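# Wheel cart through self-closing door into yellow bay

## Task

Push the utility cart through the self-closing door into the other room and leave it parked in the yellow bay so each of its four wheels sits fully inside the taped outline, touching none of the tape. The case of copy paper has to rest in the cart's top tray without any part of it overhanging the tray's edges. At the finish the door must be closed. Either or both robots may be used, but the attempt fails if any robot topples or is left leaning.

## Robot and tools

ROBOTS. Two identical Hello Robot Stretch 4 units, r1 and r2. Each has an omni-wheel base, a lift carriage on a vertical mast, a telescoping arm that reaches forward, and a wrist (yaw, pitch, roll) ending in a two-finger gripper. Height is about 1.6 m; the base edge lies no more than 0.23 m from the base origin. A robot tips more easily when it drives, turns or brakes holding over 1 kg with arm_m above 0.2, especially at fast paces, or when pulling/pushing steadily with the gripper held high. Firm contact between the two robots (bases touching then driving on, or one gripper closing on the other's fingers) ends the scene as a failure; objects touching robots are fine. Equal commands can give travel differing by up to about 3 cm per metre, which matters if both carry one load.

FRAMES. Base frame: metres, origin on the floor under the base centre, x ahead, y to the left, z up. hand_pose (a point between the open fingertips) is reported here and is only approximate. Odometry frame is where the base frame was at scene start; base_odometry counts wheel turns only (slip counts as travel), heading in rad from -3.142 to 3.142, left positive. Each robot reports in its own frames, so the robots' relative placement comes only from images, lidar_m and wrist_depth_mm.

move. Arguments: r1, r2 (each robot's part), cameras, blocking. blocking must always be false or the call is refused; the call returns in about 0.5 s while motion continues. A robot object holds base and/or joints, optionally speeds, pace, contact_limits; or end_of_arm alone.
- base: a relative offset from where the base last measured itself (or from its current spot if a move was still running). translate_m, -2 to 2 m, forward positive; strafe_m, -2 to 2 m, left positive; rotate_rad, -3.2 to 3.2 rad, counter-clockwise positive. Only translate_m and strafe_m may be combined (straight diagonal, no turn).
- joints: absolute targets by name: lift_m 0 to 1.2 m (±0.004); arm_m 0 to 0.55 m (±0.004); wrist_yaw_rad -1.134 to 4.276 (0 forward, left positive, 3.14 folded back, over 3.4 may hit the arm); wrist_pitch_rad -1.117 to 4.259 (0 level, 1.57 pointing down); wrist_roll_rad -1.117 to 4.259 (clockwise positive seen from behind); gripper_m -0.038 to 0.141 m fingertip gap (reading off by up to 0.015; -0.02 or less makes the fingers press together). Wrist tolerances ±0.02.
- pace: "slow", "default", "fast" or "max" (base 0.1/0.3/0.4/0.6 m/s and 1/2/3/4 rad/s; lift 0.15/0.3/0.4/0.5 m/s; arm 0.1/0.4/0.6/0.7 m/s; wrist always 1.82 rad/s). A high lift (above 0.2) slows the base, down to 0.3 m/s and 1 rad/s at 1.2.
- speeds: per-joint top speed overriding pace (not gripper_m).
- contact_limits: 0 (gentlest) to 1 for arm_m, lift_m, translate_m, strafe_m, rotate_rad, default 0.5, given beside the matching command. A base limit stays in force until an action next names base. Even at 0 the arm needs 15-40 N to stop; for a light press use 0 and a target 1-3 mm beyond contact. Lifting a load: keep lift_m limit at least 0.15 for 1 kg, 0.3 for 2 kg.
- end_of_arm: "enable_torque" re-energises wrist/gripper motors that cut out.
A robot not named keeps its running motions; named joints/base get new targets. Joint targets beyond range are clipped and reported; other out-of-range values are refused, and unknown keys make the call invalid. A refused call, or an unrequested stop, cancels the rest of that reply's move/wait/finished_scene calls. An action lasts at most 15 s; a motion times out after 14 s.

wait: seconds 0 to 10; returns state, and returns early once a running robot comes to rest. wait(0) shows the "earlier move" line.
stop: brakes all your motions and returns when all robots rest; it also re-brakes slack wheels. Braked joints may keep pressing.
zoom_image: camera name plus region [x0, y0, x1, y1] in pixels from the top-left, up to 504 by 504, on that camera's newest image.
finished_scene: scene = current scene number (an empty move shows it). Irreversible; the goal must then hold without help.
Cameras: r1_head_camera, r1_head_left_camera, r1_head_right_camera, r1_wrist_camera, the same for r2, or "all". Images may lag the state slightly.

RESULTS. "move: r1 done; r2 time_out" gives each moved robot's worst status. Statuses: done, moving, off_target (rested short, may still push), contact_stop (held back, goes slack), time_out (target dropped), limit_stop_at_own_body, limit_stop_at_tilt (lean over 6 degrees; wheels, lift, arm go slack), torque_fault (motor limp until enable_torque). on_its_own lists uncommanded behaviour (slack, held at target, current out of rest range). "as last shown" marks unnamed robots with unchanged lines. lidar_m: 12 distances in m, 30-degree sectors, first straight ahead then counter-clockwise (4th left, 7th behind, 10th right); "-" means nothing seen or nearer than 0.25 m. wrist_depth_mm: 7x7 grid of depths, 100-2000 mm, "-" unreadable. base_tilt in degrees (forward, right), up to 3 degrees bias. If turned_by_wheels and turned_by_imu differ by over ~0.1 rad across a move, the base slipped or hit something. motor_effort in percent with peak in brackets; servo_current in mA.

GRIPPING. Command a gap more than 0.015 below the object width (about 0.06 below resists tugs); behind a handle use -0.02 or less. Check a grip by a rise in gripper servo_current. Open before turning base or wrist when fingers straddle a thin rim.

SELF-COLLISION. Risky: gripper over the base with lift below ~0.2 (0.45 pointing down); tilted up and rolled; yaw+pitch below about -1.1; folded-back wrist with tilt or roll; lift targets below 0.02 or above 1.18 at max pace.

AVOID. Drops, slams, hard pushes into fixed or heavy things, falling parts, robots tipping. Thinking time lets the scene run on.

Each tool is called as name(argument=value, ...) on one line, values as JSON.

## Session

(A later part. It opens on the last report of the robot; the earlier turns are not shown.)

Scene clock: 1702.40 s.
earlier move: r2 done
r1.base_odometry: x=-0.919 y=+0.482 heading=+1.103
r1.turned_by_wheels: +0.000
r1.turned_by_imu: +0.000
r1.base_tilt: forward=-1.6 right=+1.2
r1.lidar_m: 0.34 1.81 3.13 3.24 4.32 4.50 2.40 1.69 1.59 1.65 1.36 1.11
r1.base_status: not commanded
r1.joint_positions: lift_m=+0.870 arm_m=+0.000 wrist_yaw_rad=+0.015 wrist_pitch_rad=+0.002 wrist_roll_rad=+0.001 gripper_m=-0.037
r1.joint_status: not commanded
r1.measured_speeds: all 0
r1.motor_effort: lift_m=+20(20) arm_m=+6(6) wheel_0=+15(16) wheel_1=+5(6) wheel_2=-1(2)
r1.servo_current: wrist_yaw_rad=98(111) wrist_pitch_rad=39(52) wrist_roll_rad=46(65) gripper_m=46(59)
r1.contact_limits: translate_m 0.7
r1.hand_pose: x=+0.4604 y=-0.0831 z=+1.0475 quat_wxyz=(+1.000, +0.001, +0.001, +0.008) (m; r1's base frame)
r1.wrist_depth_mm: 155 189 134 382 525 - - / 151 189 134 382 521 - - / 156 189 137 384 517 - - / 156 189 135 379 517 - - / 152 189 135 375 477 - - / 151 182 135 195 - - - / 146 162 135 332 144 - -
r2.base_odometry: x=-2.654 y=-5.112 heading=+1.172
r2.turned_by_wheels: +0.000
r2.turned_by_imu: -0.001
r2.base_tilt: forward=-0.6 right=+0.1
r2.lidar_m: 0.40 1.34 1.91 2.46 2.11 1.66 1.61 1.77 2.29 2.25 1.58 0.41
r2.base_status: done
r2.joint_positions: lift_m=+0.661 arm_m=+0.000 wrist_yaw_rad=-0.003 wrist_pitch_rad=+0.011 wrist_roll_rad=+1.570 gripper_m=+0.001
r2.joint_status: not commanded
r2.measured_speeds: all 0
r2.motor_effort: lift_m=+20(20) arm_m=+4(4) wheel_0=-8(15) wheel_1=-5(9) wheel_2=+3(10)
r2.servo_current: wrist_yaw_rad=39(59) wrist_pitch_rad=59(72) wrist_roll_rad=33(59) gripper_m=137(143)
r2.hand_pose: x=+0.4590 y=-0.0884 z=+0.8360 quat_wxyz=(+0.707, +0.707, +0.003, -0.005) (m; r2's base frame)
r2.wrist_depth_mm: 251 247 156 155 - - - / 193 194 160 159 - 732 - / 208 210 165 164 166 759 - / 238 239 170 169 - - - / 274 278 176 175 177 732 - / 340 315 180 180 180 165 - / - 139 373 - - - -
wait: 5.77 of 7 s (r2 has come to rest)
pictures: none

move(blocking=false, r2={"base":{"translate_m":-0.5,"strafe_m":0.55},"joints":{"wrist_yaw_rad":0.1},"speeds":{"wrist_yaw_rad":0.05},"pace":"slow"})

wait(seconds=10, cameras=["r2_head_left_camera","r2_wrist_camera","r2_head_camera"])

Scene clock: 1706.63 s.
move: r2 moving
r1.base_odometry: x=-0.919 y=+0.482 heading=+1.103
r1.turned_by_wheels: +0.000
r1.turned_by_imu: +0.000
r1.base_tilt: forward=-1.7 right=+1.2
r1.lidar_m: 0.34 1.81 3.13 3.23 4.34 4.49 2.38 1.66 1.60 1.66 1.34 1.11
r1.base_status: not commanded
r1.joint_positions: lift_m=+0.870 arm_m=+0.000 wrist_yaw_rad=+0.015 wrist_pitch_rad=+0.002 wrist_roll_rad=+0.001 gripper_m=-0.037
r1.joint_status: not commanded
r1.measured_speeds: all 0
r1.motor_effort: lift_m=+20(20) arm_m=+6(6) wheel_0=+15(16) wheel_1=+5(5) wheel_2=-1(1)
r1.servo_current: wrist_yaw_rad=85(98) wrist_pitch_rad=39(46) wrist_roll_rad=33(59) gripper_m=52(52)
r1.contact_limits: translate_m 0.7
r1.hand_pose: x=+0.4604 y=-0.0831 z=+1.0475 quat_wxyz=(+1.000, +0.001, +0.001, +0.008) (m; r1's base frame)
r1.wrist_depth_mm: 155 188 134 382 525 - - / 151 189 134 379 521 - - / 156 190 137 382 521 - - / 156 190 135 382 517 - - / 151 189 135 382 477 - - / 151 182 136 194 - - - / 146 163 135 334 144 - -
r2.base_odometry: x=-2.666 y=-5.116 heading=+1.172
r2.turned_by_wheels: +0.000
r2.turned_by_imu: +0.000
r2.base_tilt: forward=-0.6 right=+0.0
r2.lidar_m: 0.39 1.32 1.96 2.46 2.09 1.64 1.60 1.72 2.27 2.26 1.58 0.42
r2.base_status: translate_m moving; strafe_m moving
r2.joint_positions: lift_m=+0.661 arm_m=+0.000 wrist_yaw_rad=-0.002 wrist_pitch_rad=+0.011 wrist_roll_rad=+1.570 gripper_m=+0.001
r2.joint_status: wrist_yaw_rad moving
r2.measured_speeds: translate_m=-0.033 strafe_m=+0.036 rotate_rad=-0.003 lift_m=+0.000 arm_m=+0.000 wrist_yaw_rad=+0.028 wrist_pitch_rad=+0.000 wrist_roll_rad=+0.000
r2.motor_effort: lift_m=+20(20) arm_m=+4(4) wheel_0=-13(16) wheel_1=+4(5) wheel_2=+9(9)
r2.servo_current: wrist_yaw_rad=124(150) wrist_pitch_rad=52(65) wrist_roll_rad=46(59) gripper_m=137(137)
r2.hand_pose: x=+0.4591 y=-0.0879 z=+0.8360 quat_wxyz=(+0.707, +0.707, +0.003, -0.004) (m; r2's base frame)
r2.wrist_depth_mm: 232 243 154 154 - - - / 192 191 159 159 - 732 - / 207 211 164 163 165 759 - / 238 240 170 168 - - - / 274 278 177 175 177 750 - / 332 306 180 181 180 165 - / - - 379 - - - -
pictures: none

Scene clock: 1714.83 s.
earlier move: r2 done
r1.base_odometry: x=-0.919 y=+0.482 heading=+1.103
r1.turned_by_wheels: +0.000
r1.turned_by_imu: -0.001
r1.base_tilt: forward=-1.6 right=+1.2
r1.lidar_m: 0.31 1.81 3.12 3.25 4.31 4.50 2.39 1.69 1.58 1.64 1.34 1.10
r1.base_status: not commanded
r1.joint_positions: lift_m=+0.870 arm_m=+0.000 wrist_yaw_rad=+0.015 wrist_pitch_rad=+0.002 wrist_roll_rad=+0.001 gripper_m=-0.037
r1.joint_status: not commanded
r1.measured_speeds: all 0
r1.motor_effort: lift_m=+20(20) arm_m=+5(6) wheel_0=+15(16) wheel_1=+5(6) wheel_2=-1(2)
r1.servo_current: wrist_yaw_rad=85(117) wrist_pitch_rad=46(52) wrist_roll_rad=59(72) gripper_m=52(59)
r1.contact_limits: translate_m 0.7
r1.hand_pose: x=+0.4604 y=-0.0831 z=+1.0475 quat_wxyz=(+1.000, +0.001, +0.001, +0.008) (m; r1's base frame)
r1.wrist_depth_mm: 155 189 134 384 525 - - / 151 189 134 382 521 - - / 156 189 138 382 521 - - / 156 189 135 382 521 - - / 152 189 135 379 480 - - / 151 183 136 195 - - - / 146 163 135 334 144 - -
r2.base_odometry: x=-3.355 y=-5.359 heading=+1.172
r2.turned_by_wheels: +0.000
r2.turned_by_imu: -0.005
r2.base_tilt: forward=-0.7 right=+0.0
r2.lidar_m: 0.39 1.86 2.01 1.94 1.43 1.09 1.06 1.16 1.66 2.73 0.28 0.28
r2.base_status: done
r2.joint_positions: lift_m=+0.661 arm_m=+0.000 wrist_yaw_rad=+0.086 wrist_pitch_rad=+0.011 wrist_roll_rad=+1.570 gripper_m=+0.001
r2.joint_status: all done
r2.measured_speeds: all 0
r2.motor_effort: lift_m=+20(21) arm_m=+4(4) wheel_0=-9(18) wheel_1=+1(6) wheel_2=-1(9)
r2.servo_current: wrist_yaw_rad=85(202) wrist_pitch_rad=59(65) wrist_roll_rad=52(65) gripper_m=137(143)
r2.hand_pose: x=+0.4657 y=-0.0624 z=+0.8360 quat_wxyz=(+0.707, +0.706, +0.034, +0.027) (m; r2's base frame)
r2.wrist_depth_mm: - - - - - - - / - - - - - - - / 171 - - - - - - / 1464 - - - - - - / - - - 108 - - 1205 / - 159 148 150 153 165 1118 / - - - - 137 1336 1060
wait: 8.20 of 10 s (r2 has come to rest)
pictures: r2_head_camera, r2_head_left_camera, r2_wrist_camera
Images, in order (width x height): r2_head_camera 420x560, r2_head_left_camera 420x672, r2_wrist_camera 616x392.

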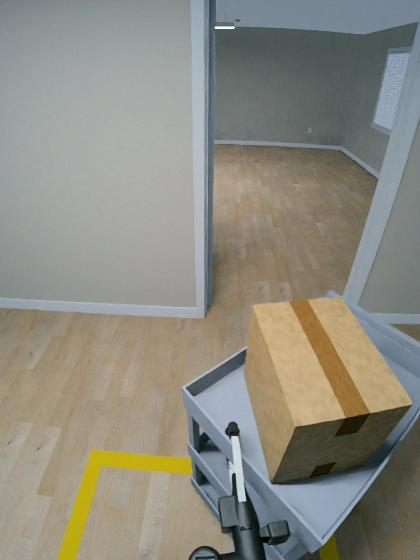

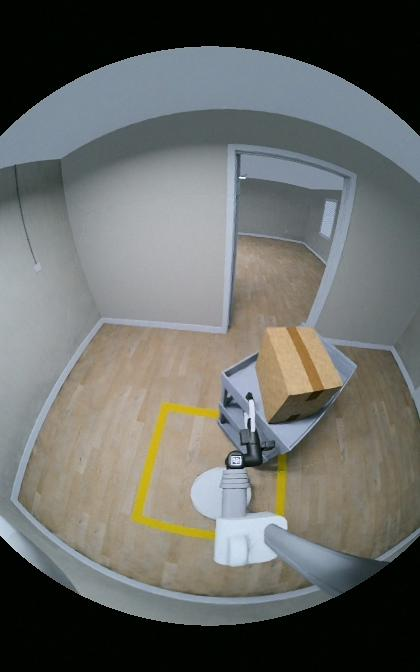

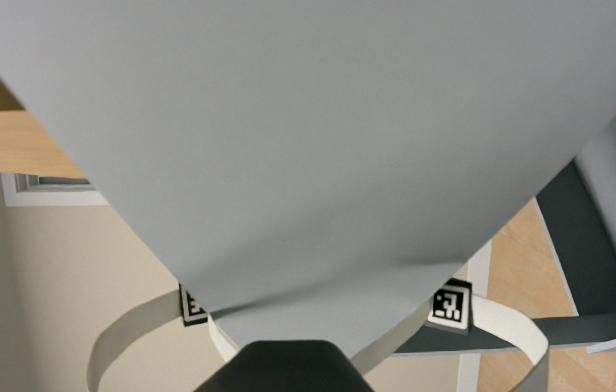

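move(blocking=false, r2={"base":{"translate_m":-0.56,"strafe_m":0.05},"joints":{"wrist_yaw_rad":0.25},"speeds":{"wrist_yaw_rad":0.05},"pace":"slow"})

wait(seconds=10, cameras=["r2_head_left_camera","r2_head_right_camera","r2_wrist_camera","r2_head_camera"])

Scene clock: 1724.03 s.
move: r2 moving
r1: as last shown
r1.turned_by_imu: +0.000
r1.lidar_m: 0.32 1.82 3.12 3.23 4.32 4.48 2.40 1.71 1.59 1.64 1.36 1.09
r1.motor_effort: lift_m=+20(20) arm_m=+6(6) wheel_0=+16(16) wheel_1=+5(6) wheel_2=-1(1)
r1.servo_current: wrist_yaw_rad=85(98) wrist_pitch_rad=46(46) wrist_roll_rad=59(59) gripper_m=52(52)
r1.contact_limits: translate_m 0.7
r1.wrist_depth_mm: 156 188 134 384 525 - - / 151 189 134 382 521 - - / 156 189 137 377 517 - - / 157 189 135 379 521 - - / 152 189 135 382 480 - - / 151 182 136 195 - - - / 146 163 136 338 144 - -
r2.base_odometry: x=-3.361 y=-5.370 heading=+1.171
r2.turned_by_wheels: -0.001
r2.turned_by_imu: +0.000
r2.base_tilt: forward=-0.7 right=+0.0
r2.lidar_m: 0.40 1.89 2.01 1.96 1.37 1.09 1.02 1.14 1.67 2.72 0.28 0.27
r2.base_status: translate_m moving; strafe_m moving
r2.joint_positions: lift_m=+0.661 arm_m=+0.000 wrist_yaw_rad=+0.095 wrist_pitch_rad=+0.011 wrist_roll_rad=+1.570 gripper_m=+0.001
r2.joint_status: wrist_yaw_rad moving
r2.measured_speeds: translate_m=-0.049 strafe_m=+0.004 rotate_rad=+0.001 lift_m=+0.000 arm_m=+0.000 wrist_yaw_rad=+0.066 wrist_pitch_rad=+0.000 wrist_roll_rad=+0.000
r2.motor_effort: lift_m=+20(21) arm_m=+4(4) wheel_0=-10(14) wheel_1=-8(9) wheel_2=+6(6)
r2.servo_current: wrist_yaw_rad=176(208) wrist_pitch_rad=59(65) wrist_roll_rad=46(59) gripper_m=137(137)
r2.hand_pose: x=+0.4662 y=-0.0597 z=+0.8360 quat_wxyz=(+0.707, +0.706, +0.037, +0.030) (m; r2's base frame)
r2.wrist_depth_mm: - - - - - - - / - - - - - - - / 167 - - - - - - / - - - - - - - / - - - 108 - - 1182 / - 159 148 150 153 165 1138 / - - - - - 1308 1060
pictures: none

Scene clock: 1730.43 s.
earlier move: r2 done
r1.base_odometry: x=-0.919 y=+0.482 heading=+1.103
r1.turned_by_wheels: +0.000
r1.turned_by_imu: +0.000
r1.base_tilt: forward=-1.6 right=+1.2
r1.lidar_m: 0.32 1.82 3.12 3.24 4.34 4.48 2.40 1.68 1.59 1.61 1.34 1.09
r1.base_status: not commanded
r1.joint_positions: lift_m=+0.870 arm_m=+0.000 wrist_yaw_rad=+0.015 wrist_pitch_rad=+0.002 wrist_roll_rad=+0.001 gripper_m=-0.037
r1.joint_status: not commanded
r1.measured_speeds: all 0
r1.motor_effort: lift_m=+20(20) arm_m=+6(6) wheel_0=+15(16) wheel_1=+5(6) wheel_2=-1(2)
r1.servo_current: wrist_yaw_rad=85(111) wrist_pitch_rad=39(52) wrist_roll_rad=52(72) gripper_m=46(59)
r1.contact_limits: translate_m 0.7
r1.hand_pose: x=+0.4604 y=-0.0831 z=+1.0475 quat_wxyz=(+1.000, +0.001, +0.001, +0.008) (m; r1's base frame)
r1.wrist_depth_mm: 155 189 134 382 525 - - / 151 189 134 382 517 - - / 156 189 137 379 525 - - / 156 189 135 382 517 - - / 152 189 135 382 473 - - / 151 182 135 194 - - - / 146 163 135 334 144 - -
r2.base_odometry: x=-3.619 y=-5.855 heading=+1.171
r2.turned_by_wheels: +0.001
r2.turned_by_imu: +0.002
r2.base_tilt: forward=-0.7 right=+0.1
r2.lidar_m: 0.39 0.37 1.99 1.47 0.67 0.50 0.49 0.55 0.81 2.76 2.97 0.46
r2.base_status: done
r2.joint_positions: lift_m=+0.661 arm_m=+0.000 wrist_yaw_rad=+0.253 wrist_pitch_rad=+0.011 wrist_roll_rad=+1.570 gripper_m=+0.001
r2.joint_status: all done
r2.measured_speeds: all 0
r2.motor_effort: lift_m=+20(21) arm_m=+4(4) wheel_0=-5(14) wheel_1=-5(10) wheel_2=+6(12)
r2.servo_current: wrist_yaw_rad=59(228) wrist_pitch_rad=65(65) wrist_roll_rad=46(72) gripper_m=137(143)
r2.hand_pose: x=+0.4720 y=-0.0124 z=+0.8360 quat_wxyz=(+0.702, +0.701, +0.093, +0.086) (m; r2's base frame)
r2.wrist_depth_mm: 265 281 164 165 - 564 - / 199 202 167 167 - - - / 212 216 170 170 - - - / 238 241 173 174 - 788 - / 268 272 178 177 - 788 - / 309 297 179 181 180 167 - / - 362 364 - - 1576 -
wait: 6.40 of 10 s (r2 has come to rest)
pictures: r2_head_camera, r2_head_left_camera, r2_head_right_camera, r2_wrist_camera
Images, in order (width x height): r2_head_camera 420x560, r2_head_left_camera 420x672, r2_head_right_camera 420x672, r2_wrist_camera 616x392.

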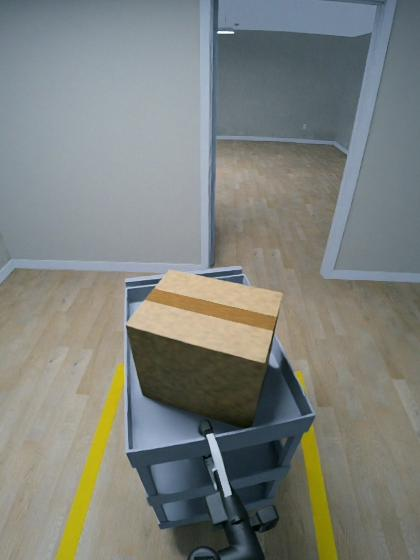

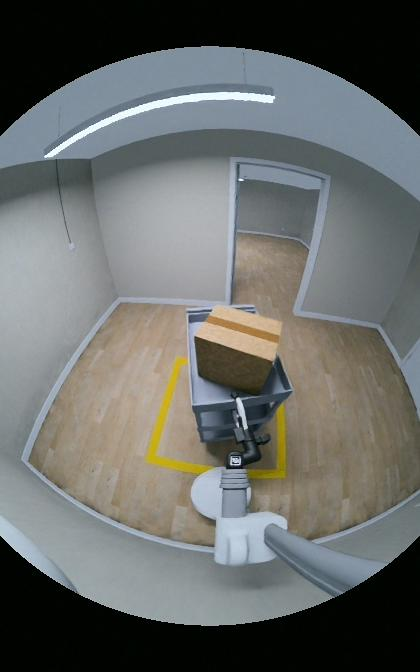

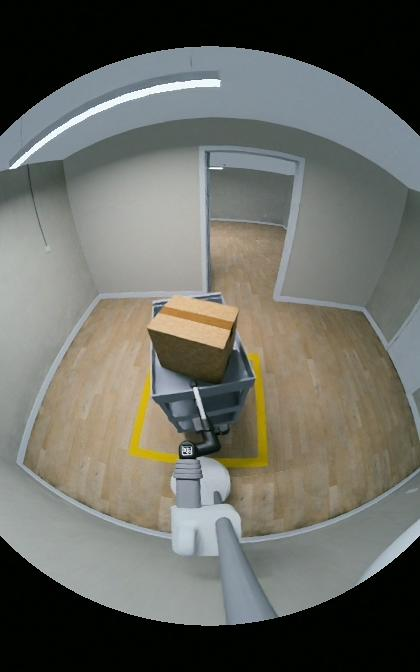

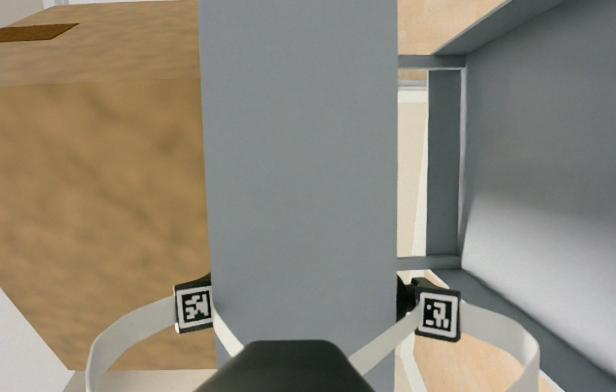

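move(blocking=false, r1={"joints":{"gripper_m":0.14}}, r2={"joints":{"gripper_m":0.09}})

wait(seconds=1.2)

move(blocking=false, r1={"base":{"translate_m":-0.2}}, r2={"base":{"translate_m":-0.16,"strafe_m":0.03},"pace":"slow"})

wait(seconds=3, cameras=["r1_head_left_camera","r1_wrist_camera","r2_head_camera","r2_head_right_camera"])

Scene clock: 1749.30 s.
move: r1 moving; r2 moving
r1.base_odometry: x=-0.919 y=+0.482 heading=+1.103
r1.turned_by_wheels: +0.000
r1.turned_by_imu: +0.000
r1.base_tilt: forward=-1.6 right=+1.2
r1.lidar_m: 0.33 1.78 3.13 3.24 4.32 4.49 2.37 1.68 1.60 1.65 1.35 1.12
r1.base_status: not commanded
r1.joint_positions: lift_m=+0.870 arm_m=+0.000 wrist_yaw_rad=+0.015 wrist_pitch_rad=+0.002 wrist_roll_rad=+0.001 gripper_m=-0.012
r1.joint_status: gripper_m moving
r1.measured_speeds: all 0
r1.motor_effort: lift_m=+20(20) arm_m=+6(6) wheel_0=+15(16) wheel_1=+5(5) wheel_2=-1(1)
r1.servo_current: wrist_yaw_rad=91(98) wrist_pitch_rad=39(46) wrist_roll_rad=65(65) gripper_m=52(65)
r1.contact_limits: translate_m 0.7
r1.hand_pose: x=+0.4604 y=-0.0831 z=+1.0475 quat_wxyz=(+1.000, +0.001, +0.001, +0.008) (m; r1's base frame)
r1.wrist_depth_mm: 160 188 136 389 539 - - / 156 189 136 392 530 - - / 161 189 137 392 492 - - / 157 189 137 392 488 - - / 157 189 138 368 525 - - / 156 183 138 204 - - - / 155 169 138 324 141 - -
r2.base_odometry: x=-3.619 y=-5.855 heading=+1.171
r2.turned_by_wheels: +0.000
r2.turned_by_imu: +0.000
r2.base_tilt: forward=-0.7 right=+0.1
r2.lidar_m: 0.39 0.42 2.02 1.48 0.67 0.52 0.49 0.53 0.80 2.76 2.97 0.45
r2.base_status: not commanded
r2.joint_positions: lift_m=+0.661 arm_m=+0.000 wrist_yaw_rad=+0.253 wrist_pitch_rad=+0.011 wrist_roll_rad=+1.570 gripper_m=+0.020
r2.joint_status: gripper_m moving
r2.measured_speeds: all 0
r2.motor_effort: lift_m=+20(20) arm_m=+4(4) wheel_0=-4(5) wheel_1=-5(6) wheel_2=+4(7)
r2.servo_current: wrist_yaw_rad=46(59) wrist_pitch_rad=59(59) wrist_roll_rad=59(59) gripper_m=59(124)
r2.hand_pose: x=+0.4720 y=-0.0124 z=+0.8360 quat_wxyz=(+0.702, +0.701, +0.093, +0.086) (m; r2's base frame)
r2.wrist_depth_mm: 300 294 168 167 - 554 - / 204 206 171 171 - - - / 216 220 175 175 - - - / 242 245 178 178 - - - / 276 277 181 181 - 798 - / 319 303 183 185 179 168 - / - 377 370 - - 1708 -
pictures: none

Scene clock: 1750.50 s.
earlier move: r1 moving; r2 done
r1.base_odometry: x=-0.919 y=+0.482 heading=+1.103
r1.turned_by_wheels: +0.000
r1.turned_by_imu: +0.000
r1.base_tilt: forward=-1.6 right=+1.2
r1.lidar_m: 0.32 0.35 3.12 3.22 4.33 4.50 2.40 1.69 1.60 1.66 1.37 1.16
r1.base_status: not commanded
r1.joint_positions: lift_m=+0.870 arm_m=+0.000 wrist_yaw_rad=+0.015 wrist_pitch_rad=+0.002 wrist_roll_rad=+0.001 gripper_m=+0.118
r1.joint_status: gripper_m moving
r1.measured_speeds: all 0
r1.motor_effort: lift_m=+20(20) arm_m=+6(6) wheel_0=+16(16) wheel_1=+5(5) wheel_2=-1(1)
r1.servo_current: wrist_yaw_rad=104(104) wrist_pitch_rad=39(52) wrist_roll_rad=65(65) gripper_m=85(91)
r1.contact_limits: translate_m 0.7
r1.hand_pose: x=+0.4604 y=-0.0831 z=+1.0475 quat_wxyz=(+1.000, +0.001, +0.001, +0.008) (m; r1's base frame)
r1.wrist_depth_mm: 192 151 298 418 - - - / 191 151 309 415 - - - / 187 151 309 413 - - - / 191 154 307 413 - - - / 191 153 307 410 - - - / 186 153 306 413 193 - - / 175 153 157 154 - - -
r2.base_odometry: x=-3.619 y=-5.855 heading=+1.171
r2.turned_by_wheels: +0.000
r2.turned_by_imu: +0.000
r2.base_tilt: forward=-0.7 right=+0.1
r2.lidar_m: 0.43 0.42 2.02 1.44 0.68 0.51 0.49 0.54 0.83 2.75 2.94 0.45
r2.base_status: not commanded
r2.joint_positions: lift_m=+0.661 arm_m=+0.000 wrist_yaw_rad=+0.252 wrist_pitch_rad=+0.011 wrist_roll_rad=+1.570 gripper_m=+0.090
r2.joint_status: all done
r2.measured_speeds: all 0
r2.motor_effort: lift_m=+20(20) arm_m=+4(4) wheel_0=-4(5) wheel_1=-5(6) wheel_2=+3(7)
r2.servo_current: wrist_yaw_rad=46(59) wrist_pitch_rad=59(65) wrist_roll_rad=46(59) gripper_m=59(124)
r2.hand_pose: x=+0.4719 y=-0.0127 z=+0.8360 quat_wxyz=(+0.702, +0.701, +0.093, +0.085) (m; r2's base frame)
r2.wrist_depth_mm: 285 298 179 178 179 1708 - / 214 217 183 182 - - - / 229 232 228 185 - - - / 259 260 263 - - - - / 297 298 293 - - 768 - / 375 338 193 - 186 554 - / - 407 404 - - 1661 -
wait: 1.20 s; no rest
pictures: none

Scene clock: 1751.00 s.
earlier move: r1 moving
move: r1 moving; r2 moving
r1.base_odometry: x=-0.933 y=+0.455 heading=+1.104
r1.turned_by_wheels: +0.000
r1.turned_by_imu: +0.000
r1.base_tilt: forward=-1.6 right=+1.3
r1.lidar_m: 0.37 0.41 3.14 3.24 4.35 4.46 2.38 1.69 1.57 1.62 1.37 1.19
r1.base_status: translate_m moving
r1.joint_positions: lift_m=+0.870 arm_m=+0.000 wrist_yaw_rad=+0.015 wrist_pitch_rad=+0.002 wrist_roll_rad=+0.001 gripper_m=+0.139
r1.joint_status: gripper_m moving
r1.measured_speeds: translate_m=-0.120 strafe_m=-0.002 rotate_rad=-0.005 lift_m=+0.000 arm_m=+0.000 wrist_yaw_rad=-0.001 wrist_pitch_rad=+0.000 wrist_roll_rad=+0.000
r1.motor_effort: lift_m=+20(20) arm_m=+5(6) wheel_0=+1(15) wheel_1=-3(6) wheel_2=+11(14)
r1.servo_current: wrist_yaw_rad=91(98) wrist_pitch_rad=39(46) wrist_roll_rad=46(59) gripper_m=72(78)
r1.hand_pose: x=+0.4604 y=-0.0831 z=+1.0475 quat_wxyz=(+1.000, +0.001, +0.001, +0.008) (m; r1's base frame)
r1.wrist_depth_mm: 204 224 322 455 - - - / 204 225 336 459 - - - / 201 224 324 455 - - - / 206 232 336 452 - - - / 200 225 338 455 - - - / 200 179 336 455 187 196 - / 200 178 161 144 - - -
r2.base_odometry: x=-3.626 y=-5.866 heading=+1.171
r2.turned_by_wheels: +0.000
r2.turned_by_imu: +0.000
r2.base_tilt: forward=-0.7 right=+0.1
r2.lidar_m: 0.41 0.44 2.01 1.43 0.64 0.50 0.48 0.54 0.77 2.76 2.94 0.47
r2.base_status: translate_m moving; strafe_m moving
r2.joint_positions: lift_m=+0.661 arm_m=+0.000 wrist_yaw_rad=+0.252 wrist_pitch_rad=+0.011 wrist_roll_rad=+1.570 gripper_m=+0.090
r2.joint_status: not commanded
r2.measured_speeds: translate_m=-0.049 strafe_m=+0.009 rotate_rad=-0.002 lift_m=+0.000 arm_m=+0.000 wrist_yaw_rad=+0.000 wrist_pitch_rad=+0.000 wrist_roll_rad=+0.000
r2.motor_effort: lift_m=+20(20) arm_m=+4(4) wheel_0=-5(11) wheel_1=-5(7) wheel_2=+11(11)
r2.servo_current: wrist_yaw_rad=52(52) wrist_pitch_rad=65(65) wrist_roll_rad=39(52) gripper_m=46(59)
r2.hand_pose: x=+0.4719 y=-0.0127 z=+0.8360 quat_wxyz=(+0.702, +0.701, +0.093, +0.085) (m; r2's base frame)
r2.wrist_depth_mm: 290 306 281 - - - - / 225 228 228 - - - - / 242 243 244 - - - - / 271 274 274 - - 809 - / 312 314 307 - - - - / - 355 194 - 187 564 - / - - - - - 1661 -
pictures: none

Scene clock: 1752.60 s.
earlier move: r1 done; r2 moving
r1.base_odometry: x=-1.009 y=+0.304 heading=+1.103
r1.turned_by_wheels: -0.001
r1.turned_by_imu: -0.001
r1.base_tilt: forward=-1.6 right=+1.2
r1.lidar_m: 0.97 0.83 3.21 3.31 4.50 4.31 2.26 1.59 1.51 1.57 1.55 1.43
r1.base_status: done
r1.joint_positions: lift_m=+0.870 arm_m=+0.000 wrist_yaw_rad=+0.003 wrist_pitch_rad=+0.002 wrist_roll_rad=+0.001 gripper_m=+0.140
r1.joint_status: all done
r1.measured_speeds: all 0
r1.motor_effort: lift_m=+20(20) arm_m=+4(6) wheel_0=-2(15) wheel_1=-2(7) wheel_2=+1(14)
r1.servo_current: wrist_yaw_rad=46(98) wrist_pitch_rad=46(52) wrist_roll_rad=46(65) gripper_m=39(78)
r1.hand_pose: x=+0.4595 y=-0.0866 z=+1.0475 quat_wxyz=(+1.000, +0.001, +0.001, +0.001) (m; r1's base frame)
r1.wrist_depth_mm: - - - - - - - / - - - - - - - / 569 - - - - - - / 569 - - - - - - / 564 - - - - - - / 564 194 - - 187 193 - / - - - 136 - - -
r2.base_odometry: x=-3.701 y=-5.980 heading=+1.171
r2.turned_by_wheels: +0.000
r2.turned_by_imu: +0.000
r2.base_tilt: forward=-0.8 right=+0.1
r2.lidar_m: 0.56 2.57 1.98 1.07 0.47 0.33 0.33 0.38 0.57 2.26 2.97 0.64
r2.base_status: translate_m moving; strafe_m moving
r2.joint_positions: lift_m=+0.661 arm_m=+0.000 wrist_yaw_rad=+0.252 wrist_pitch_rad=+0.008 wrist_roll_rad=+1.570 gripper_m=+0.090
r2.joint_status: not commanded
r2.measured_speeds: translate_m=-0.053 strafe_m=+0.010 rotate_rad=+0.000 lift_m=+0.000 arm_m=+0.000 wrist_yaw_rad=+0.000 wrist_pitch_rad=+0.000 wrist_roll_rad=+0.000
r2.motor_effort: lift_m=+20(20) arm_m=+4(4) wheel_0=-5(11) wheel_1=-4(8) wheel_2=+5(11)
r2.servo_current: wrist_yaw_rad=39(65) wrist_pitch_rad=52(65) wrist_roll_rad=46(59) gripper_m=52(59)
r2.hand_pose: x=+0.4720 y=-0.0127 z=+0.8367 quat_wxyz=(+0.702, +0.701, +0.092, +0.086) (m; r2's base frame)
r2.wrist_depth_mm: 1921 424 415 - - - - / - 353 353 - - - - / - 394 397 - - - - / - 449 445 - - - - / - - 496 - - 732 - / - - 195 - 189 1576 466 / - - - - 362 364 1042
wait: 1.60 of 3 s (r1 has come to rest)
pictures: r1_head_left_camera, r1_wrist_camera, r2_head_camera, r2_head_right_camera
Images, in order (width x height): r1_head_left_camera 420x672, r1_wrist_camera 616x392, r2_head_camera 420x560, r2_head_right_camera 420x672.

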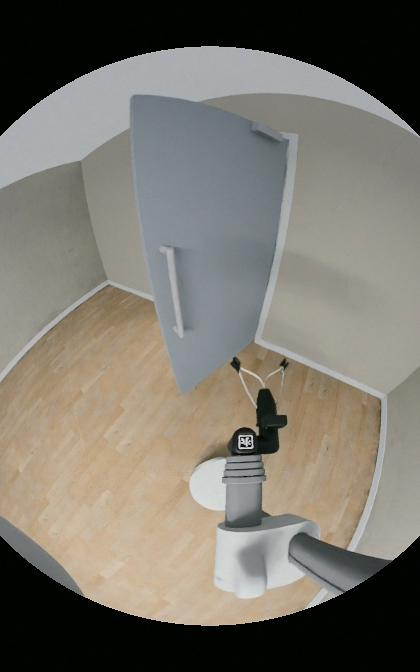

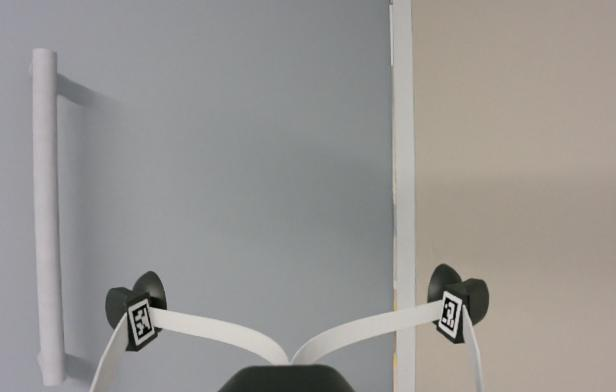

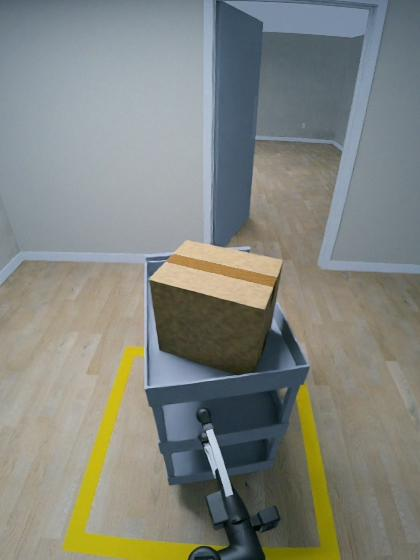

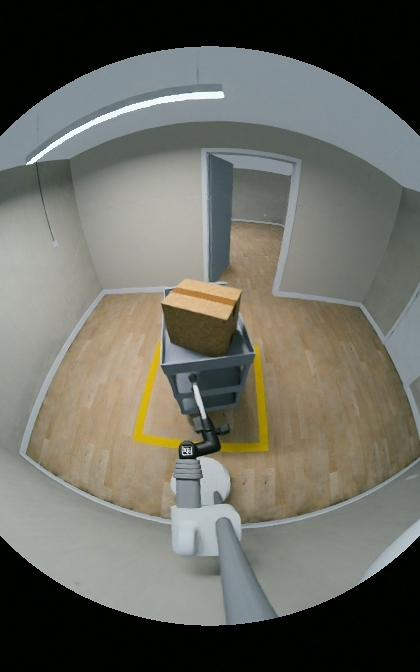

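wait(seconds=5)

wait(seconds=0.5, cameras=["r1_head_left_camera","r2_head_camera"])

zoom_image(camera="r2_head_camera", region=[60, 220, 360, 520])

Scene clock: 1758.67 s.
earlier move: r2 done
r1.base_odometry: x=-1.009 y=+0.304 heading=+1.103
r1.turned_by_wheels: +0.000
r1.turned_by_imu: +0.000
r1.base_tilt: forward=-1.6 right=+1.3
r1.lidar_m: 1.48 1.99 3.20 3.33 4.48 4.31 2.25 1.59 1.49 1.54 1.52 1.44
r1.base_status: done
r1.joint_positions: lift_m=+0.870 arm_m=+0.000 wrist_yaw_rad=+0.003 wrist_pitch_rad=+0.002 wrist_roll_rad=+0.001 gripper_m=+0.140
r1.joint_status: all done
r1.measured_speeds: all 0
r1.motor_effort: lift_m=+20(20) arm_m=+4(6) wheel_0=-1(15) wheel_1=-2(7) wheel_2=+1(14)
r1.servo_current: wrist_yaw_rad=52(98) wrist_pitch_rad=39(52) wrist_roll_rad=46(65) gripper_m=46(78)
r1.hand_pose: x=+0.4595 y=-0.0866 z=+1.0475 quat_wxyz=(+1.000, +0.001, +0.001, +0.001) (m; r1's base frame)
r1.wrist_depth_mm: - - - - - - - / - - - - - - - / - - - - - - - / - - - - - - - / - - - - - - - / - 194 - - 187 193 - / - - - 136 - - -
r2.base_odometry: x=-3.708 y=-5.991 heading=+1.171
r2.turned_by_wheels: +0.000
r2.turned_by_imu: +0.001
r2.base_tilt: forward=-0.7 right=+0.1
r2.lidar_m: 0.56 2.60 2.02 1.00 0.45 0.34 0.32 0.36 0.56 2.18 2.97 0.63
r2.base_status: done
r2.joint_positions: lift_m=+0.661 arm_m=+0.000 wrist_yaw_rad=+0.252 wrist_pitch_rad=+0.008 wrist_roll_rad=+1.570 gripper_m=+0.090
r2.joint_status: not commanded
r2.measured_speeds: all 0
r2.motor_effort: lift_m=+20(20) arm_m=+4(4) wheel_0=-5(11) wheel_1=-5(8) wheel_2=+5(11)
r2.servo_current: wrist_yaw_rad=39(65) wrist_pitch_rad=46(65) wrist_roll_rad=52(59) gripper_m=46(59)
r2.hand_pose: x=+0.4720 y=-0.0127 z=+0.8367 quat_wxyz=(+0.702, +0.701, +0.092, +0.086) (m; r2's base frame)
r2.wrist_depth_mm: 1983 433 430 - - - - / - 368 373 - - - - / - 410 415 - - - - / - 480 466 - - - - / - - 517 - - 778 - / - - 194 - 189 1366 382 / - - - - - 1708 1098
wait: 0.00 of 5 s (r2 has come to rest)
pictures: none

Scene clock: 1759.17 s.
r1.base_odometry: x=-1.009 y=+0.304 heading=+1.103
r1.turned_by_wheels: +0.000
r1.turned_by_imu: +0.000
r1.base_tilt: forward=-1.6 right=+1.3
r1.lidar_m: 1.50 2.01 3.22 3.35 4.44 4.32 2.25 1.60 1.50 1.53 1.52 1.45
r1.base_status: done
r1.joint_positions: lift_m=+0.870 arm_m=+0.000 wrist_yaw_rad=+0.003 wrist_pitch_rad=+0.002 wrist_roll_rad=+0.001 gripper_m=+0.140
r1.joint_status: all done
r1.measured_speeds: all 0
r1.motor_effort: lift_m=+20(20) arm_m=+4(6) wheel_0=-2(15) wheel_1=-2(7) wheel_2=+1(14)
r1.servo_current: wrist_yaw_rad=33(98) wrist_pitch_rad=46(52) wrist_roll_rad=52(65) gripper_m=46(78)
r1.hand_pose: x=+0.4595 y=-0.0866 z=+1.0475 quat_wxyz=(+1.000, +0.001, +0.001, +0.001) (m; r1's base frame)
r1.wrist_depth_mm: - - - - - - - / - - - - - - - / - - - - - - - / - - - - - - - / - - - - - - - / - 194 - - 187 194 - / - - - 136 - - -
r2.base_odometry: x=-3.708 y=-5.991 heading=+1.171
r2.turned_by_wheels: +0.000
r2.turned_by_imu: +0.000
r2.base_tilt: forward=-0.7 right=+0.1
r2.lidar_m: 0.56 2.57 2.00 1.04 0.44 0.34 0.33 0.37 0.54 2.17 2.96 0.61
r2.base_status: done
r2.joint_positions: lift_m=+0.661 arm_m=+0.000 wrist_yaw_rad=+0.252 wrist_pitch_rad=+0.008 wrist_roll_rad=+1.570 gripper_m=+0.090
r2.joint_status: not commanded
r2.measured_speeds: all 0
r2.motor_effort: lift_m=+20(20) arm_m=+4(4) wheel_0=-5(11) wheel_1=-5(8) wheel_2=+5(11)
r2.servo_current: wrist_yaw_rad=52(65) wrist_pitch_rad=46(65) wrist_roll_rad=46(59) gripper_m=46(59)
r2.hand_pose: x=+0.4720 y=-0.0127 z=+0.8367 quat_wxyz=(+0.702, +0.701, +0.092, +0.086) (m; r2's base frame)
r2.wrist_depth_mm: 1983 433 430 - - - - / - 368 373 - - - - / - 410 413 - - - - / - 473 466 - - - - / - - 517 - - 768 - / - - 194 - 189 1366 379 / - - - - - 1708 1078
wait: 0.50 s; at rest by 0.27 s
pictures: r1_head_left_camera, r2_head_camera
Images, in order (width x height): r1_head_left_camera 420x672, r2_head_camera 420x560.

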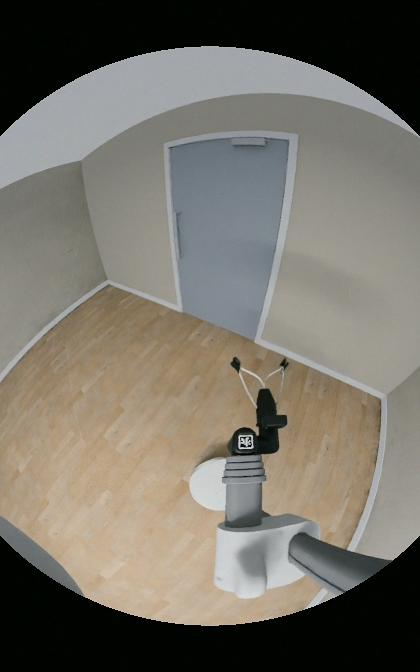

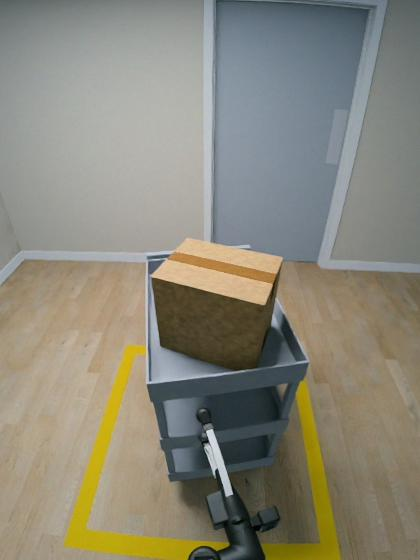

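Scaled by 1.680 from the camera's 420x560 image, which has a finer 1200x1600 frame.

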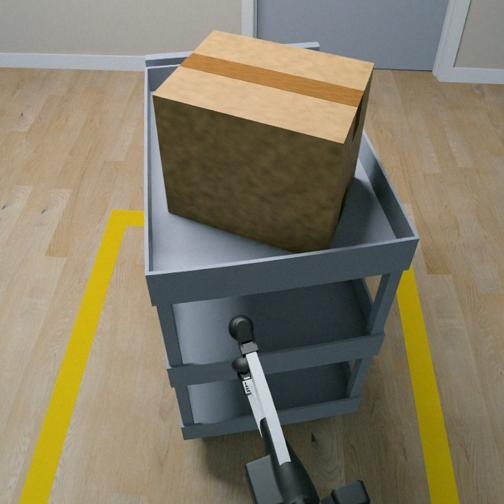

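finished_scene(scene=1)

The scene is finished: the task was done.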